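# Fit the camshaft into the engine case, gears in time

## Task

Put the camshaft into the engine case, which is free-standing on the table. Push its shaft fully home in the open bearing on the case's front face so that its large gear engages the small crank gear with correct timing: as the gears rotate, the marked tooth on the small gear has to land in one of the two marked gaps on the large gear. The engine case must be left standing upright.

## Robot and tools

Robot: two arms, left_arm and right_arm, each with a parallel two-finger gripper. Their root links sit at about (+0.010, +0.304, +0.025) m for left_arm and (+0.014, -0.350, +0.031) m for right_arm. The scene frame has its origin at table-top height midway between the nominal bases, +x pointing out over the table, +z up, and left_arm on the +y side. Arm names do not match image left or right. Gripper fingers point along the gripper's +z and open and close along its y. end_effector_position is the point between the finger pads, just behind the tips.

execute_actions(actions, cameras): actions is a list of actions. Each action is up to 15 rows, each row one control step of 1/30 s. A short action repeats its final row until 15 steps are done. Every row is a single list of 14 numbers, all in [-1, 1], covering both arms even if only one moves: left_arm dx, dy, dz, rx, ry, rz, opening, then right_arm in that same order. dx..rz are offsets along the scene frame's axes, measured from that arm's Hand target as it was when the action began (not from the previous row). 1.0 equals 0.6 m for dx, dy, dz and 180 degrees for the rotation; rx, ry, rz form one rotation vector, turned about the Hand target's position. Sending the same offset again moves further. Six zeros re-request the current Hand target. opening is absolute, not an offset: +1 fully open (about 87 mm between pads), +0.5 about 69 mm, 0 about 43 mm, -0.5 about 18 mm, -1 closed. A 0 is a real command, so to leave a gripper alone resend its present opening. An empty actions list returns the state plus all camera images.

move(target, speed, blend, opening_speed, blocking, cameras): drives each gripper in a straight line toward a goal. target is one 14-number row as above, or a list of up to 15 such rows; every row's offsets count from the same starting Hand targets, not from the previous row. speed is each arm's top path speed in m/s, 0.002 to 2.9, default 0.25 (rotation limit twice that in rad/s); one value or one per row. blend, in metres, rounds corners between list rows; 0 stops at each. opening_speed (0.2 or more, per second on the -1..+1 scale) ramps the opening. blocking=false returns after about 0.5 s while the motion continues. Moves do not avoid obstacles or the other arm; faster moves lag more and hit harder, and targets set deep past a contact press harder. Keep paths away from an arm's own base. The result ends with a move: line, e.g. done, off_target, moving, held or fault, plus limits (paced = pose clipped, held = steps withheld). done means at rest within 10 mm and 2 degrees; it says nothing about contact.

wait(seconds 0 to 10, cameras): lets time pass holding commands; a running move continues. stop(cameras): brakes a running move. zoom_image(camera, region [x0, y0, x1, y1] pixels, at most 504 by 504): enlarges part of the latest image of a camera. Cameras: cam_head_left, cam_head_right, cam_high, cam_low, cam_left_wrist, cam_right_wrist, all 896x504; cameras=["all"] for all, [] for none. An unknown name invalidates the call. read_manual(section) only returns licence text. finished_scene(scene) ends the current scene irreversibly; pass this scene's number, and call it only when the camshaft is seated, meshed in time, and the case stands upright by itself.

Results: each gripper's end_effector_position (m) and end_effector_quat_wxyz in the scene frame, possibly off by a few centimetres at long reach; Hand target (the last commanded pose after clipping; later offsets start from it); Tool commands; grip_measured on the same -1..+1 scale as opening; Joint positions, velocities and torques; motor temperatures. Action calls also list positions at some steps. The controller clips commanded orientation to within 40 degrees of the measured one per step, so big turns take several actions. Grippers often settle short or tilted owing to friction and weight; inspect after each motion and send the remaining gap as an offset. Small moves can fail or go sideways.

Gripping: after first touch, command about 0.04 below the grip_measured reading for full force, less for a lighter hold. Readings can be off by about 1 mm. Pads give roughly 20 N each.

Avoid: letting parts drop or fall off the table (that fails the task), releasing moving parts, fast impacts on fixed or heavy things, tipping the engine case, and any contact or squeeze between the two grippers, housings or wrist cameras, which can end the scene. An arm blocked by something keeps pushing until you command it back past its gripper. Holding loads, stretched poses or unreachable targets heat motors: MOTOR HOT appears at 75 °C, at 90 °C the arm folds and idles for the rest of the scene, at 100 °C it goes limp. Thinking time lets the scene run, and brief external nudges on loose objects can occur.

Each tool is called after "Emit:" as name(argument=value, ...) on one line, values as JSON.

## Session

Emit:
execute_actions(actions=[])

Scene clock: 0.00 s.
left_arm: end_effector_position=(+0.2761, +0.2475, +0.0832) grip_measured=+1.000 end_effector_quat_wxyz=(+0.489, -0.231, +0.841, -0.007) | right_arm: end_effector_position=(+0.2485, -0.2082, +0.2399) grip_measured=+0.980 end_effector_quat_wxyz=(+0.560, +0.105, +0.766, +0.299)
Joint positions: left_arm=[-0.473 0.969 0.323 -0.055 -0.629 -0.743 1] | right_arm=[0.613 0.494 0.463 -0.172 0.254 0.678 0.99]
Joint velocities: within noise
Joint torques (N m): no reading
Motor temperatures (°C): left_arm=[21 29 27 30 22 24 22] | right_arm=[23 29 26 26 19 24 20]
Heat: left arm: 30 °C; right arm: 29 °C.
Hand target: left_arm +0.2784, +0.2462, +0.0872; +0.493, -0.232, +0.839, -0.011 | right_arm +0.2495, -0.2076, +0.2478; +0.565, +0.106, +0.759, +0.304
Tool commands: left_gripper/opening=+1.0 right_gripper/opening=+1.0

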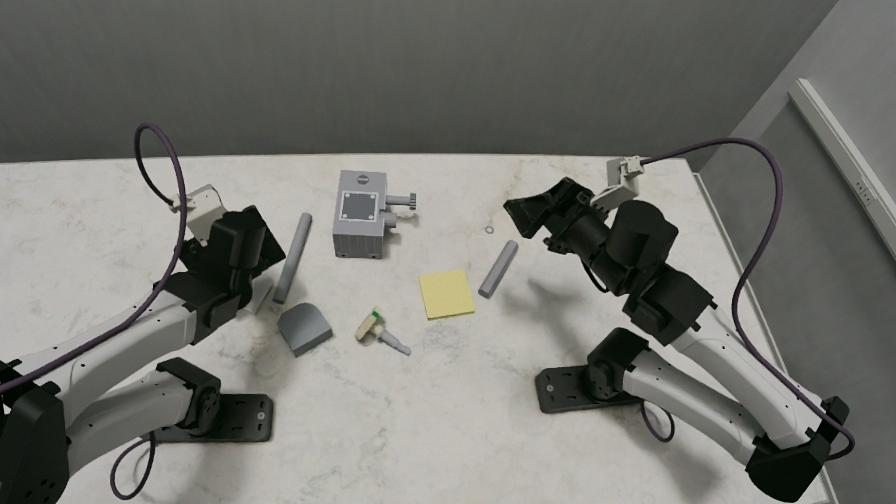

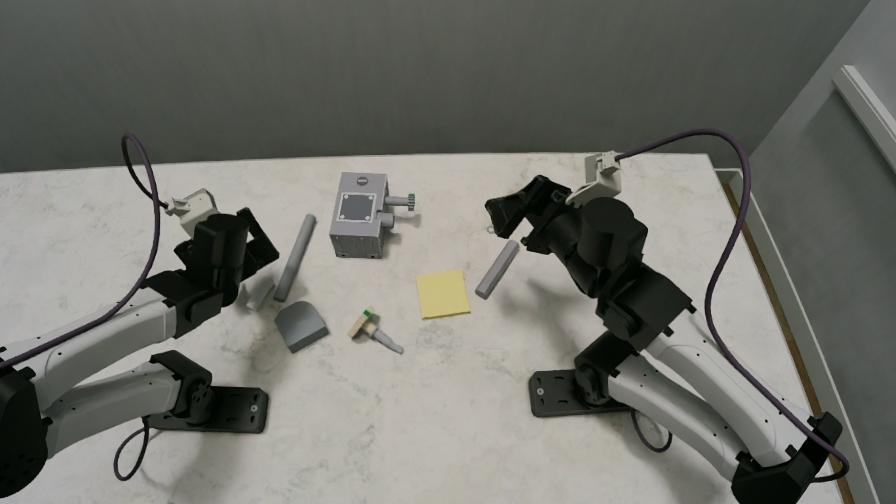

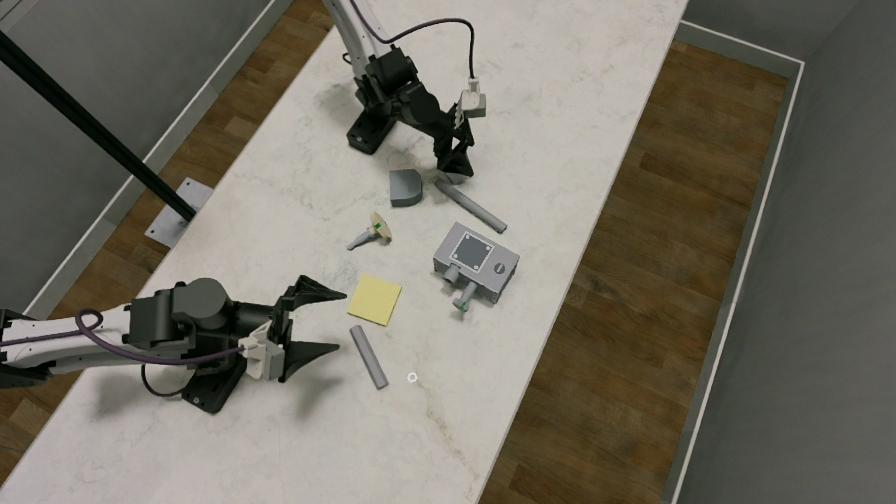

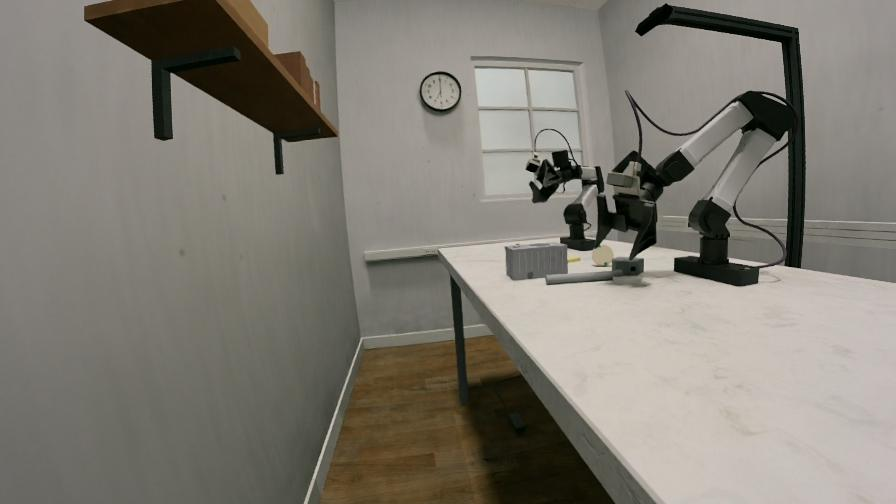

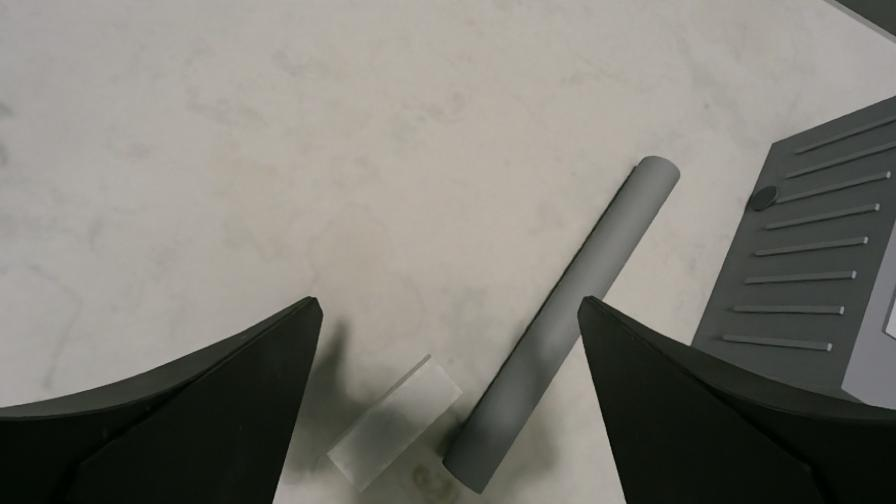

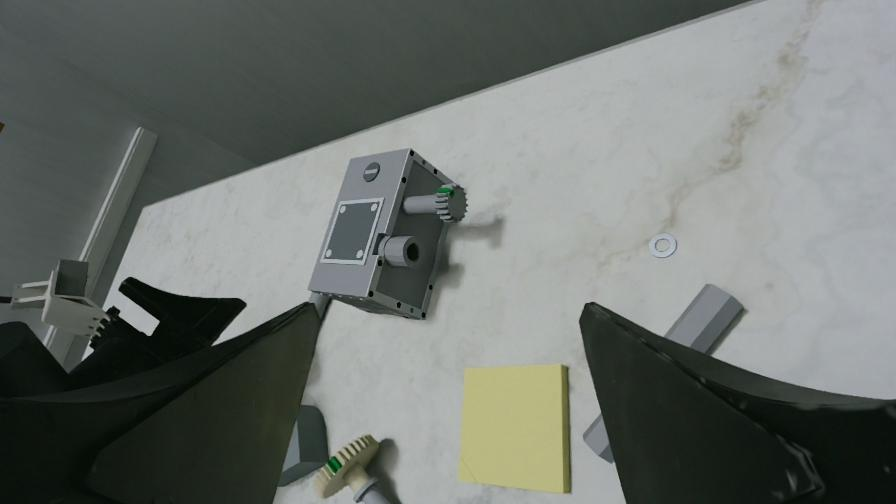

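Emit:
zoom_image(camera="cam_right_wrist", region=[290, 130, 490, 330])

Emit:
zoom_image(camera="cam_head_right", region=[330, 280, 430, 370])

Emit:
zoom_image(camera="cam_high", region=[330, 190, 540, 330])

Emit:
zoom_image(camera="cam_right_wrist", region=[280, 400, 440, 504])

Emit:
zoom_image(camera="cam_head_left", region=[310, 160, 430, 270])

Scaled by 2.520.

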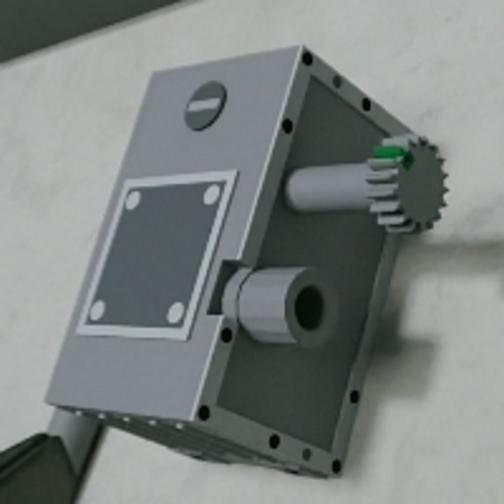

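Scaled by 5.040.

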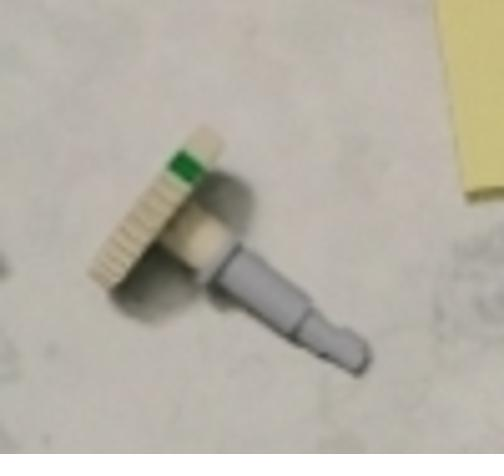

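Scaled by 2.400.

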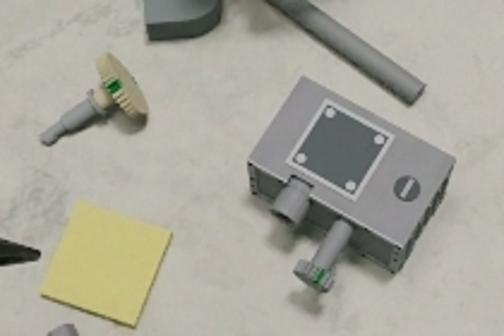

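Scaled by 3.150.

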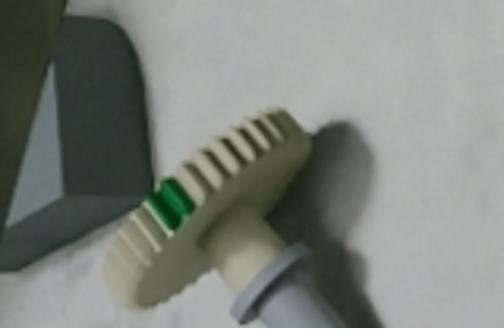

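Scaled by 4.200.

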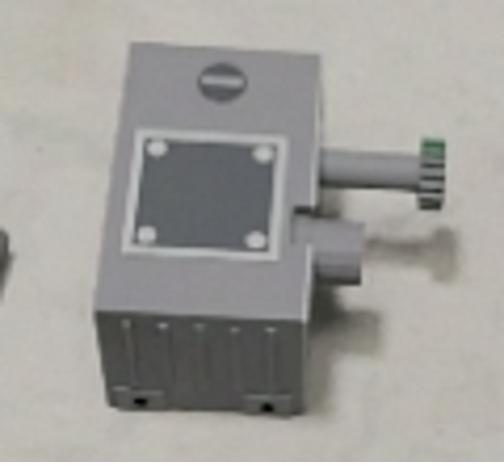

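Emit:
move(target=[0,0,0,0,0,0,1,-0.216,0.43,-0.1,-0.775,-0.074,0.49,0.3], cameras=["all"])

Scene clock: 120.60 s.
left_arm: end_effector_position=(+0.2761, +0.2475, +0.0832) grip_measured=+1.000 end_effector_quat_wxyz=(+0.489, -0.231, +0.841, -0.007) | right_arm: end_effector_position=(+0.1190, +0.0463, +0.1858) grip_measured=+0.300 end_effector_quat_wxyz=(-0.091, +0.888, -0.357, +0.275)
Joint positions: left_arm=[-0.473 0.969 0.323 -0.055 -0.629 -0.743 1] | right_arm=[1.611 2.255 2.171 -1.555 0.584 -0.747 0.65]
Joint torques (N m): left_arm=[0.16 -1.72 8.68 1.67 -0.19 0.08] | right_arm=[0.02 -11.78 8.96 0.19 0.45 -0.1]
Motor temperatures (°C): left_arm=[20 28 35 33 22 23 22] | right_arm=[23 29 35 33 19 23 20]
Heat: left arm: 35 °C; right arm: 35 °C.
Hand target: left_arm +0.2784, +0.2462, +0.0872; +0.493, -0.232, +0.839, -0.011 | right_arm +0.1198, +0.0504, +0.1877; -0.060, +0.885, -0.360, +0.289
Off the commanded pose: left_arm 0.005 m, 1 deg | right_arm 0.005 m, 4 deg.
joint sent to its limit (right arm) — joint 4 (wrist pitch), lower limit. The joint targets are off in orientation, not in position.
move: off_target (right_arm)
camera_calibration:
cam_right_wrist: T_world_to_cam=[[0.588898, 0.723309, 0.360587, -0.172711], [-0.0431537, -0.417379, 0.907707, -0.122639], [0.807054, -0.550108, -0.21458, 0.113645], [0, 0, 0, 1]] pos_world=[0.00469903, 0.136253, 0.197983]

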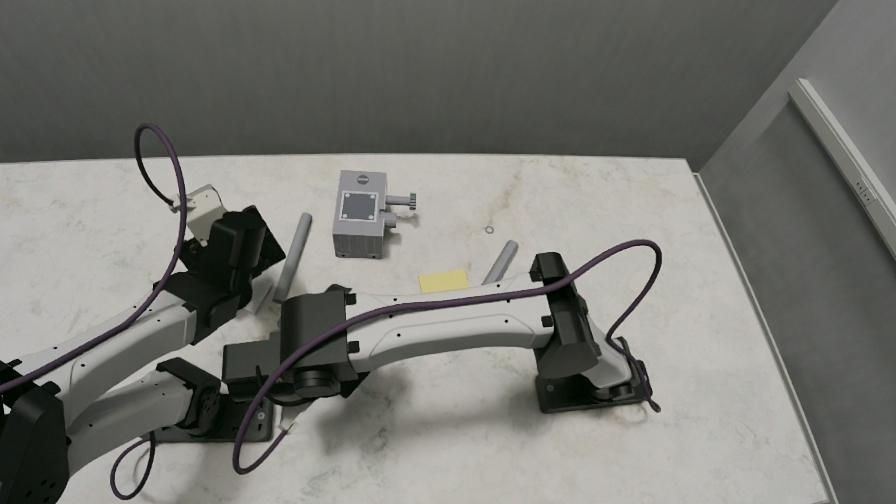

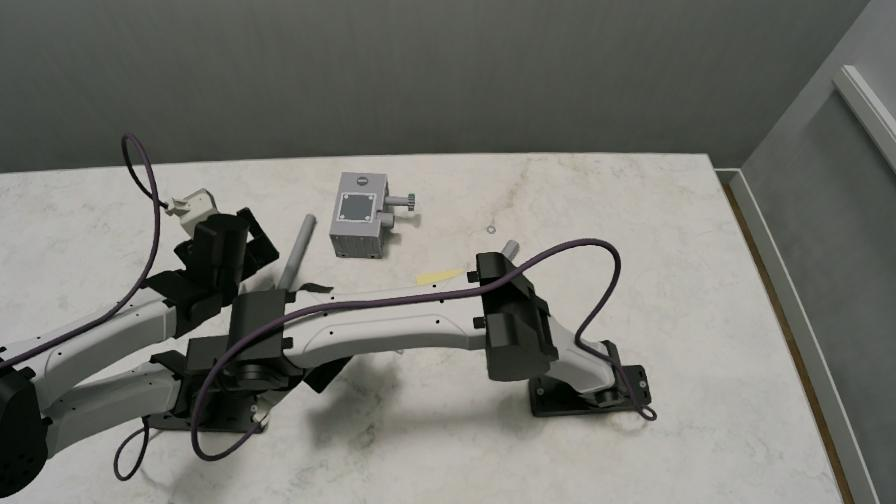

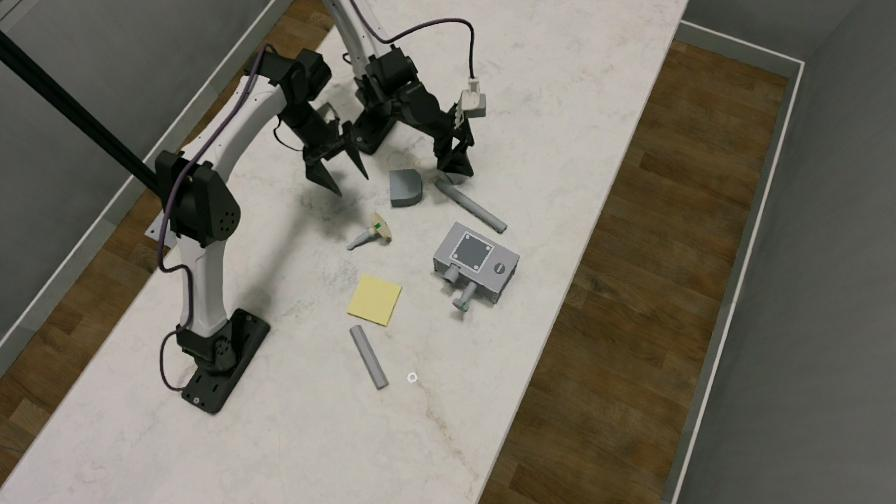

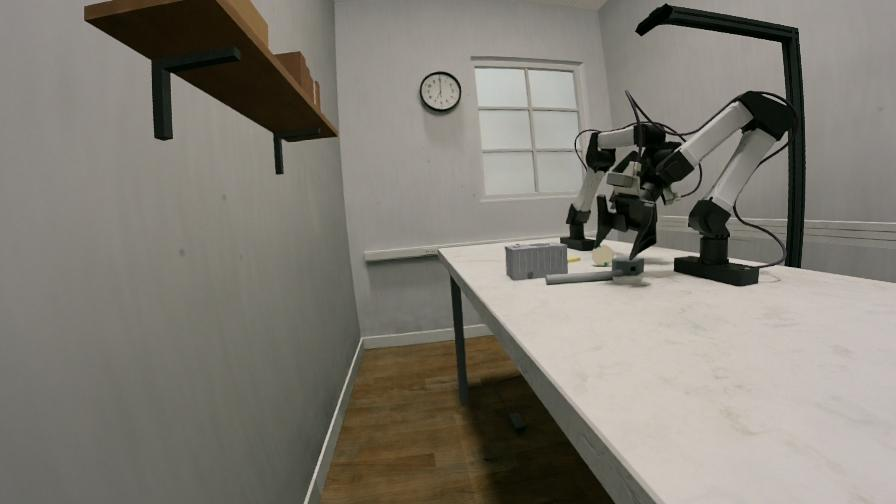

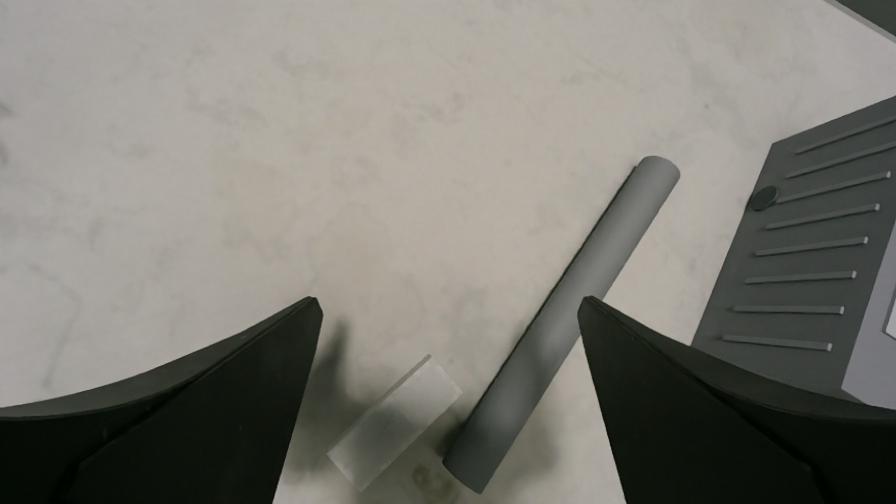

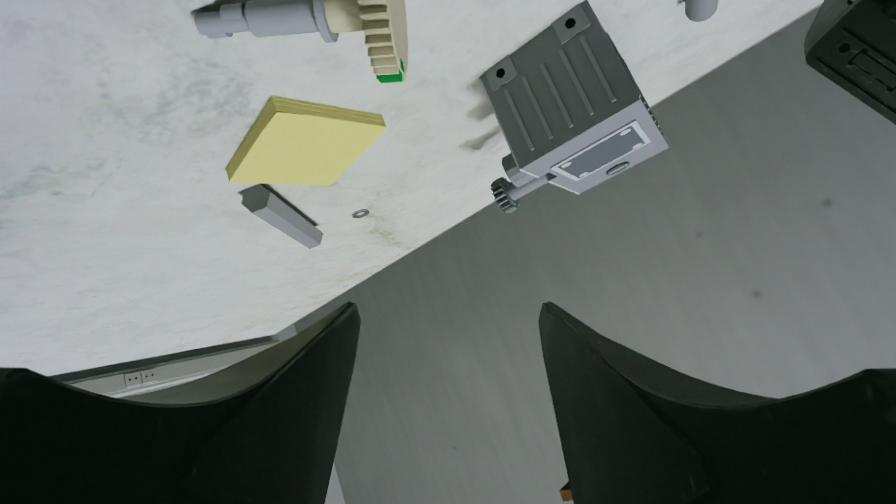

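Emit:
move(target=[0,0,0,0,0,0,1,0.007,-0.01,-0.16,0,0,0,0.6], cameras=["cam_right_wrist","cam_head_left","cam_head_right","cam_high"])

Scene clock: 132.83 s.
left_arm: end_effector_position=(+0.2761, +0.2475, +0.0832) grip_measured=+1.000 end_effector_quat_wxyz=(+0.489, -0.231, +0.841, -0.007) | right_arm: end_effector_position=(+0.1225, +0.0434, +0.0948) grip_measured=+0.600 end_effector_quat_wxyz=(-0.057, +0.888, -0.353, +0.291)
Joint positions: left_arm=[-0.473 0.969 0.323 -0.055 -0.629 -0.743 1] | right_arm=[1.603 2.329 1.917 -1.305 0.585 -0.739 0.8]
Joint torques (N m): left_arm=[0.14 -1.69 8.68 1.68 -0.2 0.08] | right_arm=[-0.53 -13.38 5.83 0.29 0.32 0.14]
Heat: left arm: 35 °C; right arm: 35 °C.
Hand target: left_arm +0.2784, +0.2462, +0.0872; +0.493, -0.232, +0.839, -0.011 | right_arm +0.1240, +0.0444, +0.0917; -0.060, +0.885, -0.360, +0.289
Off the commanded pose: left_arm 0.005 m, 1 deg | right_arm 0.004 m, 1 deg.
move: done
camera_calibration:
cam_right_wrist: T_world_to_cam=[[0.598403, 0.738992, 0.309525, -0.136844], [-0.0533885, -0.348691, 0.935716, -0.0454342], [0.799415, -0.57646, -0.169204, 0.0874861], [0, 0, 0, 1]] pos_world=[0.00952421, 0.135716, 0.099673]
Images, in order (width x height): cam_head_left 896x504, cam_head_right 896x504, cam_high 896x504, cam_right_wrist 896x504.

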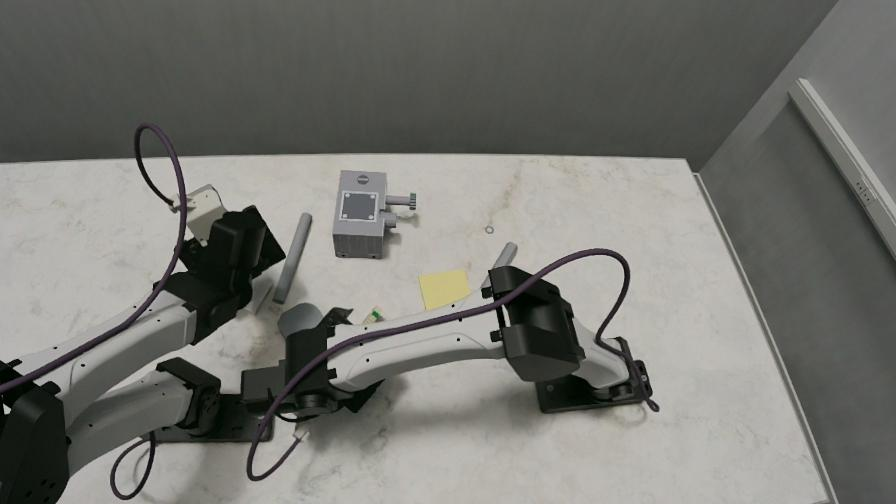

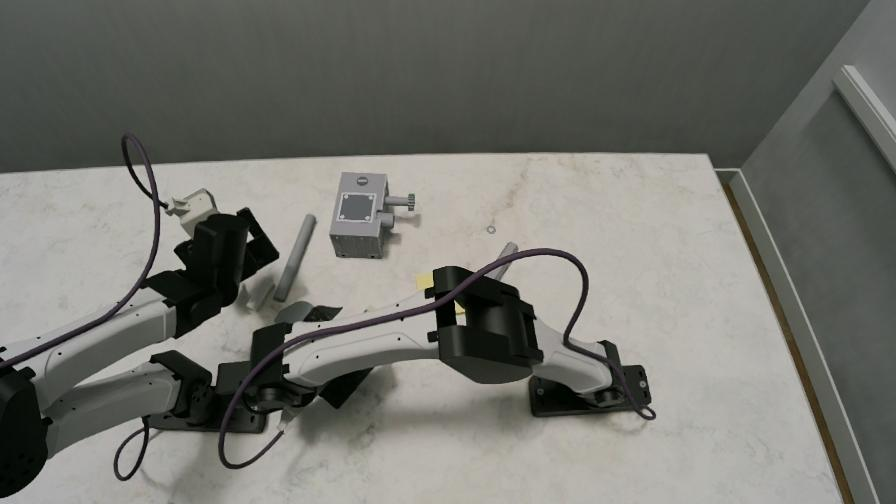

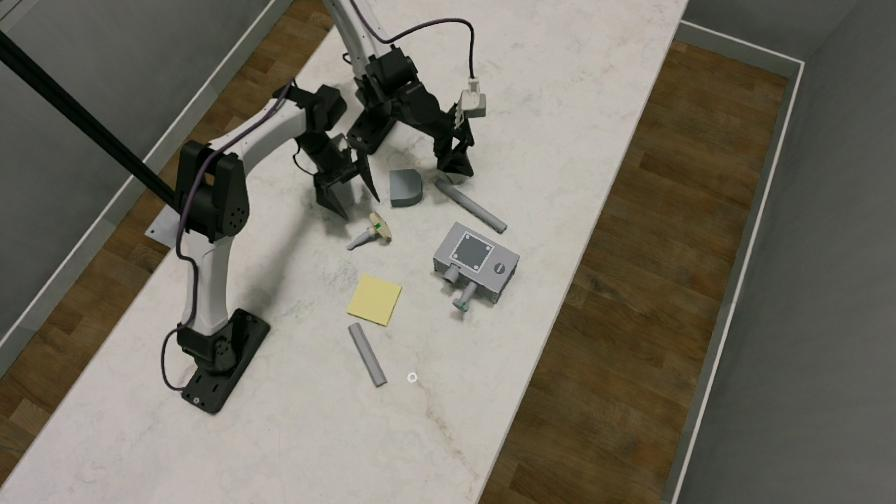

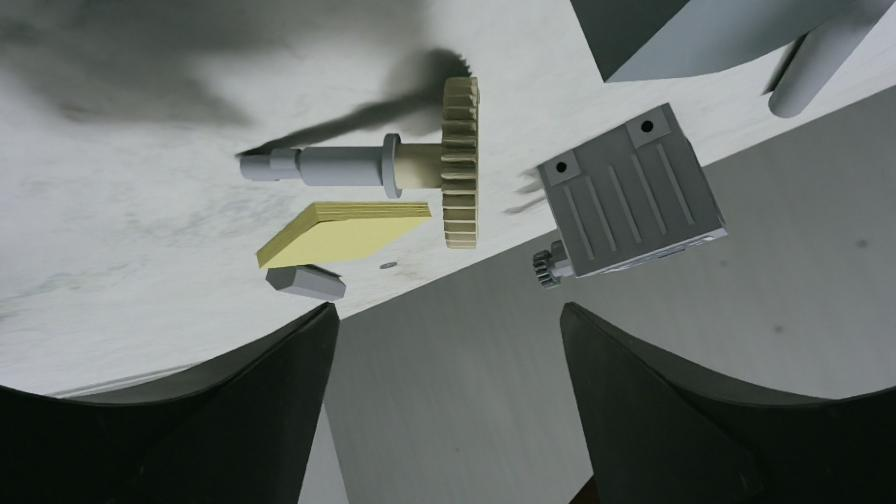

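Emit:
move(target=[0,0,0,0,0,0,1,0.052,-0.0045,-0.065,0,0,0,0.4], speed=0.08, cameras=["cam_right_wrist","cam_high"])

Scene clock: 148.63 s.
left_arm: end_effector_position=(+0.2761, +0.2475, +0.0832) grip_measured=+1.000 end_effector_quat_wxyz=(+0.489, -0.231, +0.841, -0.007) | right_arm: end_effector_position=(+0.1528, +0.0427, +0.0605) grip_measured=+0.400 end_effector_quat_wxyz=(-0.066, +0.884, -0.367, +0.283)
Joint positions: left_arm=[-0.473 0.969 0.323 -0.055 -0.629 -0.743 1] | right_arm=[1.53 2.332 1.794 -1.113 0.585 -0.801 0.7]
Joint torques (N m): left_arm=[0.18 -1.68 8.75 1.67 -0.19 0.08] | right_arm=[-0.35 -12.16 5.27 0.38 0.39 -0.11]
Motor temperatures (°C): left_arm=[20 28 35 33 22 23 22] | right_arm=[23 38 34 29 19 23 20]
Heat: left arm: 35 °C; right arm: 38 °C.
Hand target: left_arm +0.2784, +0.2462, +0.0872; +0.493, -0.232, +0.839, -0.011 | right_arm +0.1551, +0.0417, +0.0527; -0.060, +0.885, -0.360, +0.289
Off the commanded pose: left_arm 0.005 m, 1 deg | right_arm 0.008 m, 1 deg.
move: done
camera_calibration:
cam_right_wrist: T_world_to_cam=[[0.615562, 0.716254, 0.328728, -0.146642], [-0.0557651, -0.376489, 0.924741, -0.00984367], [0.786113, -0.587568, -0.19181, 0.0610101], [0, 0, 0, 1]] pos_world=[0.0417572, 0.137174, 0.0690105]
Images, in order (width x height): cam_high 896x504, cam_right_wrist 896x504.

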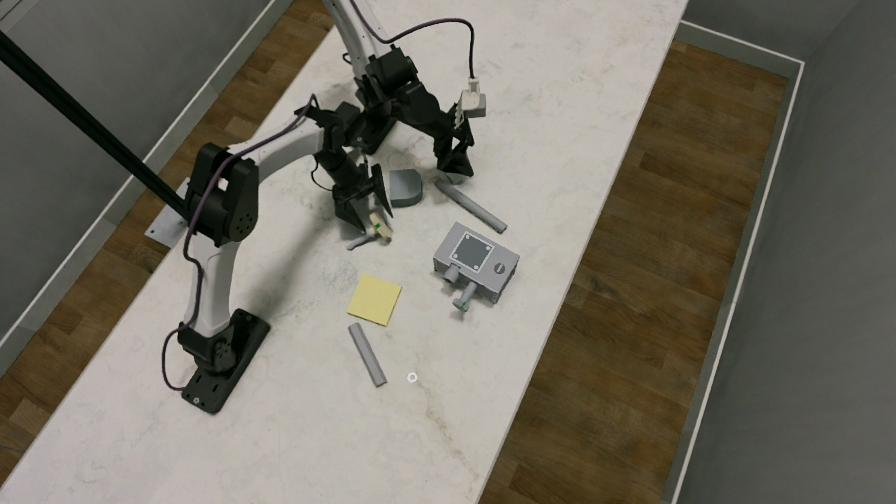

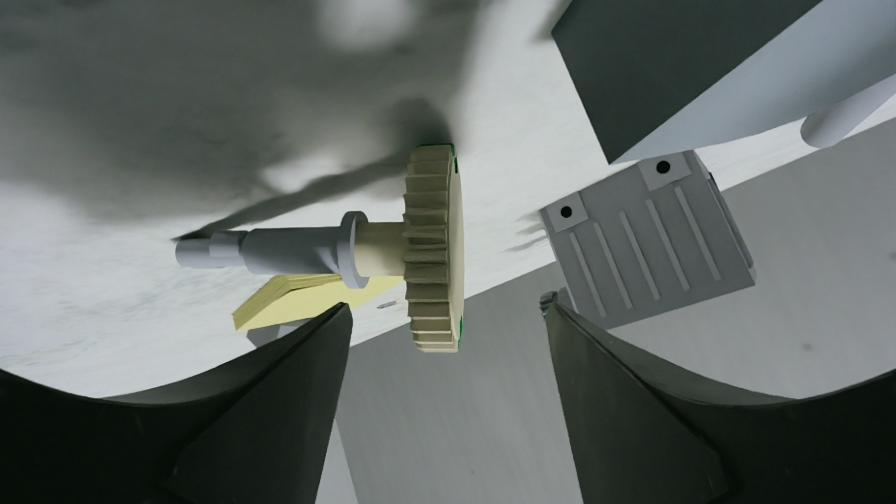

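Emit:
zoom_image(camera="cam_right_wrist", region=[360, 130, 580, 370])

Emit:
zoom_image(camera="cam_high", region=[330, 180, 430, 260])

Scaled by 2.100.

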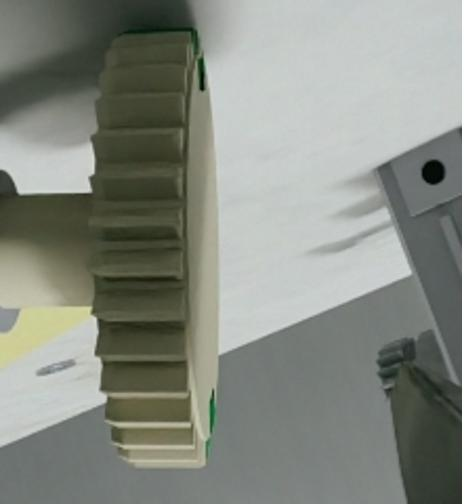

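Scaled by 5.040.

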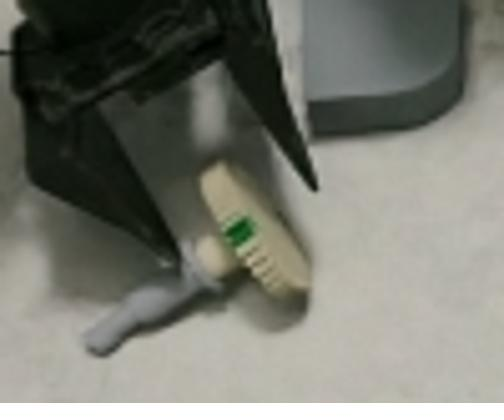

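Emit:
move(target=[[0,0,0,0,0,0,1,0.002,-0.0045,-0.008,0,0,0,0.4],[0,0,0,0,0,0,1,0.002,-0.0045,-0.008,0,0,0,-0.8]], speed=0.05, opening_speed=0.5, cameras=["cam_right_wrist","cam_high"])

Scene clock: 171.00 s.
left_arm: end_effector_position=(+0.2761, +0.2475, +0.0832) grip_measured=+1.000 end_effector_quat_wxyz=(+0.489, -0.231, +0.841, -0.007) | right_arm: end_effector_position=(+0.1534, +0.0409, +0.0545) grip_measured=-0.651 end_effector_quat_wxyz=(-0.067, +0.884, -0.364, +0.285)
Joint positions: left_arm=[-0.473 0.969 0.323 -0.055 -0.629 -0.743 1] | right_arm=[1.53 2.332 1.766 -1.085 0.59 -0.807 0.175]
Joint torques (N m): left_arm=[0.16 -1.73 8.73 1.68 -0.18 0.06] | right_arm=[-0.59 -12.51 5.18 0.36 0.36 -0.07]
Heat: left arm: 35 °C; right arm: 38 °C.
Hand target: left_arm +0.2784, +0.2462, +0.0872; +0.493, -0.232, +0.839, -0.011 | right_arm +0.1563, +0.0390, +0.0479; -0.060, +0.885, -0.360, +0.289
Off the commanded pose: left_arm 0.005 m, 1 deg | right_arm 0.007 m, 1 deg.
move: done
camera_calibration:
cam_right_wrist: T_world_to_cam=[[0.610497, 0.720267, 0.329405, -0.14329], [-0.0575915, -0.374435, 0.925463, -0.00474886], [0.789922, -0.583964, -0.18711, 0.0572911], [0, 0, 0, 1]] pos_world=[0.0419494, 0.134885, 0.0623152]
Images, in order (width x height): cam_high 896x504, cam_right_wrist 896x504.

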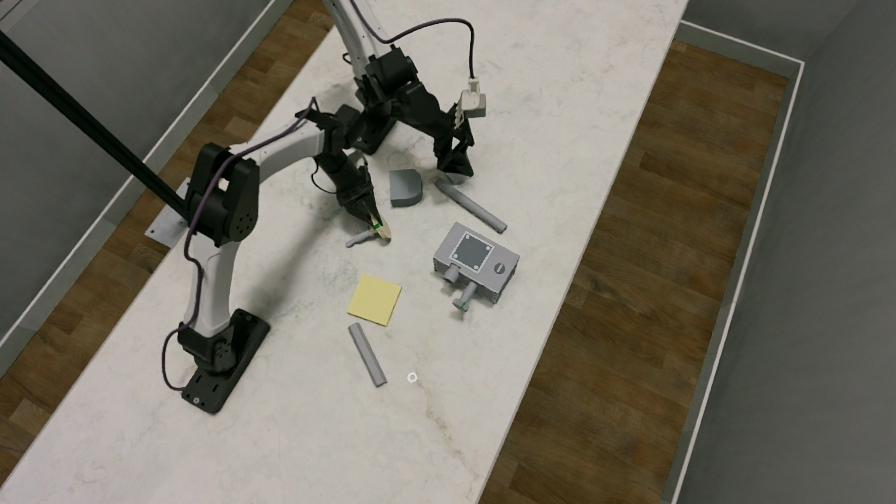

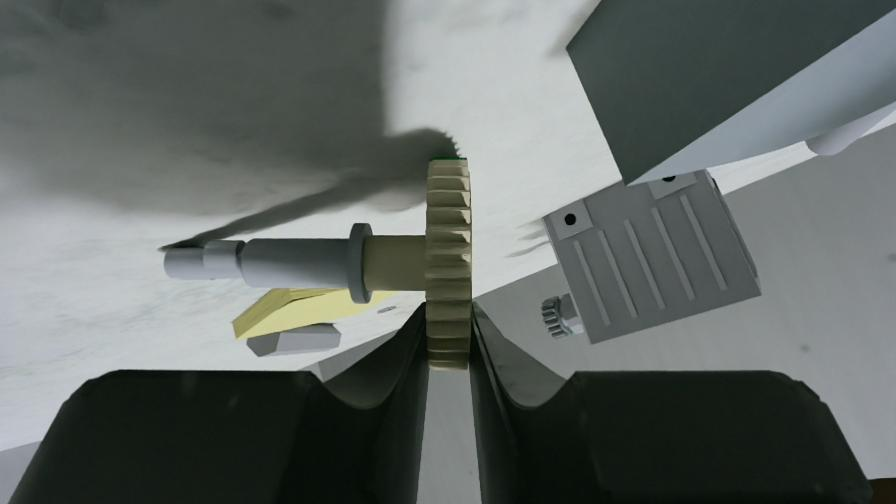

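Emit:
move(target=[[0,0,0,0,0,0,1,0,0,0.22,0,0,0,-0.8],[0,0,0,0,0,0,1,0.2,-0.33,0.27,0.659,-0.178,-0.43,-0.8]], speed=[0.12,0.25], cameras=["all"])

Scene clock: 196.83 s.
left_arm: end_effector_position=(+0.2761, +0.2475, +0.0832) grip_measured=+1.000 end_effector_quat_wxyz=(+0.489, -0.231, +0.841, -0.007) | right_arm: end_effector_position=(+0.2735, -0.1583, +0.1966) grip_measured=-0.651 end_effector_quat_wxyz=(+0.620, -0.009, +0.783, -0.044)
Joint positions: left_arm=[-0.473 0.969 0.323 -0.055 -0.629 -0.743 1] | right_arm=[1.124 1.194 0.655 -0.013 1.124 0.425 0.175]
Joint torques (N m): left_arm=[0.18 -1.69 8.69 1.67 -0.19 0.08] | right_arm=[-0.49 -6.9 6.95 1.84 0.53 0.21]
Heat: left arm: 36 °C; right arm: 40 °C.
Hand target: left_arm +0.2784, +0.2462, +0.0872; +0.493, -0.232, +0.839, -0.011 | right_arm +0.2764, -0.1590, +0.2099; +0.636, +0.026, +0.771, -0.022
Off the commanded pose: left_arm 0.005 m, 1 deg | right_arm 0.014 m, 5 deg.
move: off_target (right_arm)
camera_calibration:
cam_right_wrist: T_world_to_cam=[[-0.0432546, -0.996474, 0.0718973, -0.162298], [-0.891862, 0.00608182, -0.452267, 0.355424], [0.450235, -0.0836851, -0.88898, 0.182815], [0, 0, 0, 1]] pos_world=[0.22766, -0.148588, 0.334934]

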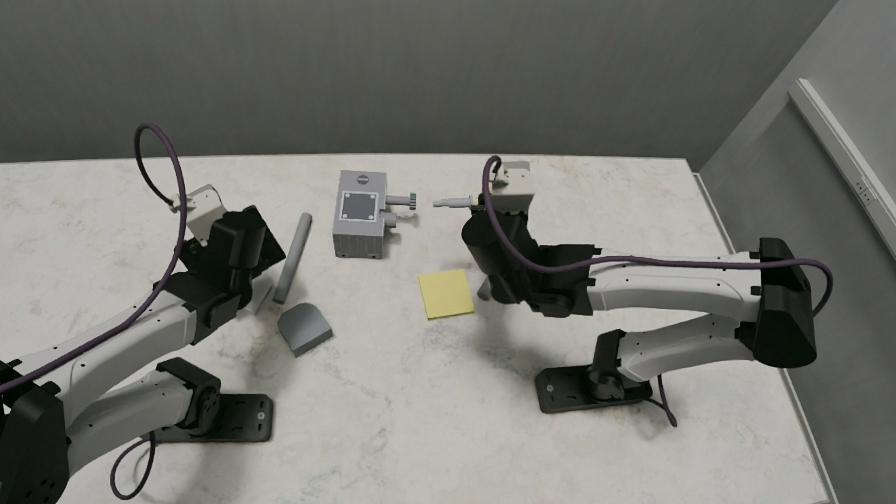

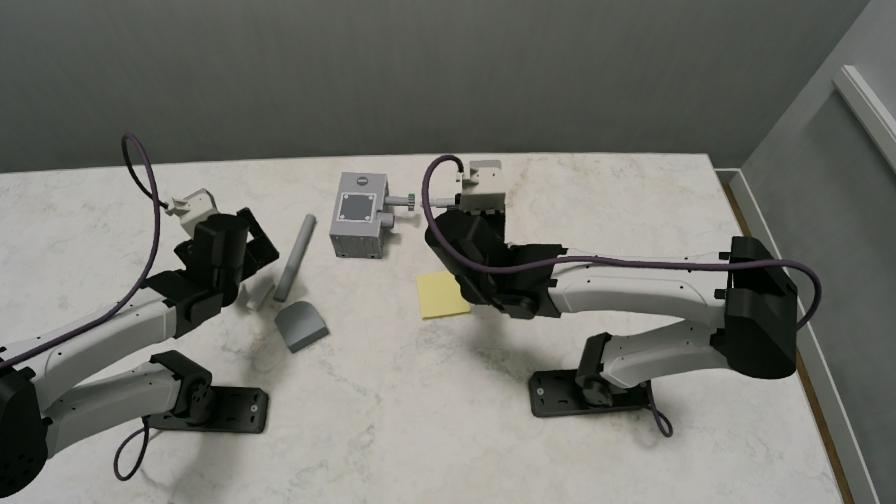

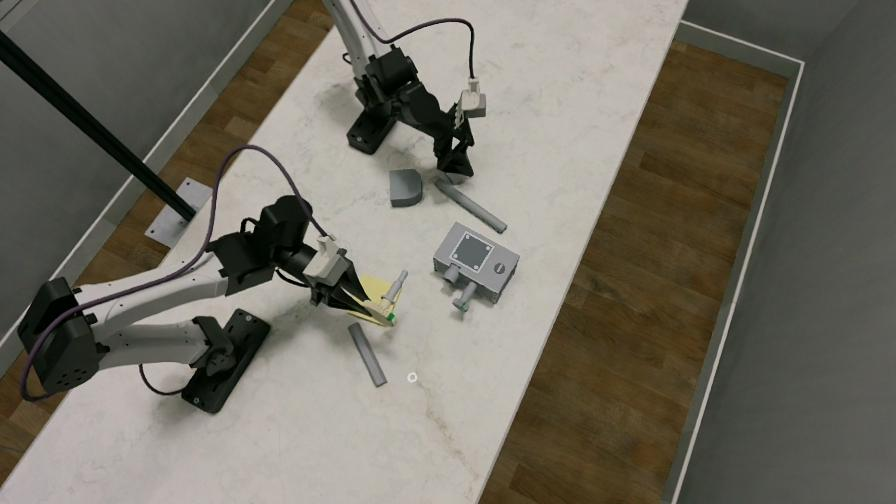

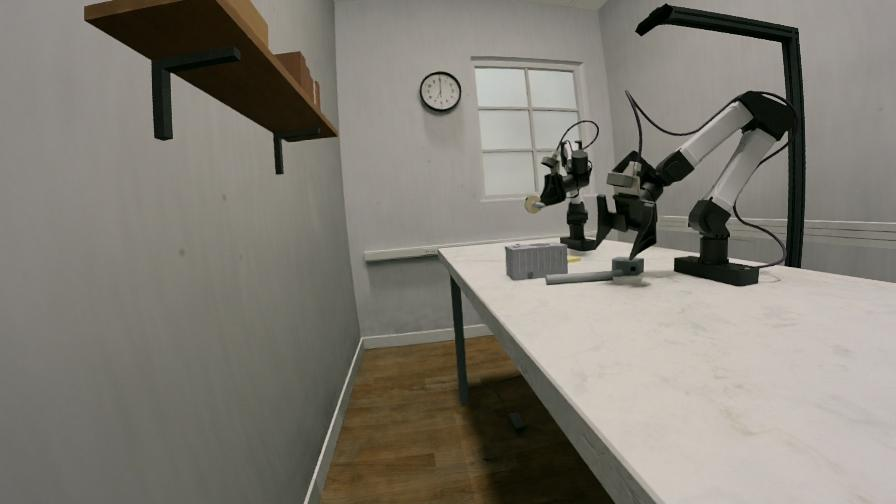

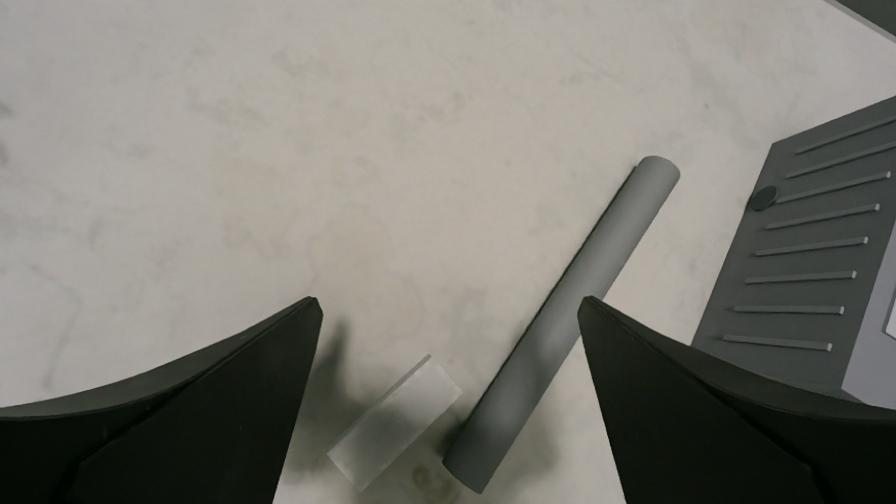

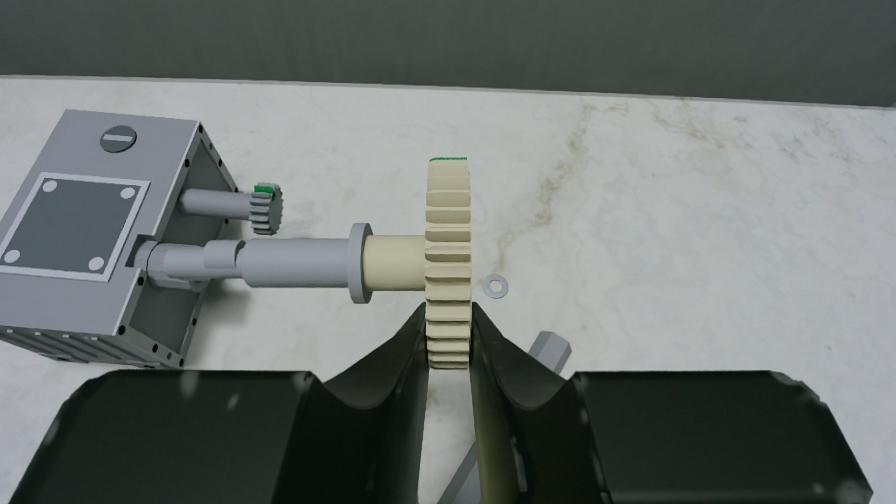

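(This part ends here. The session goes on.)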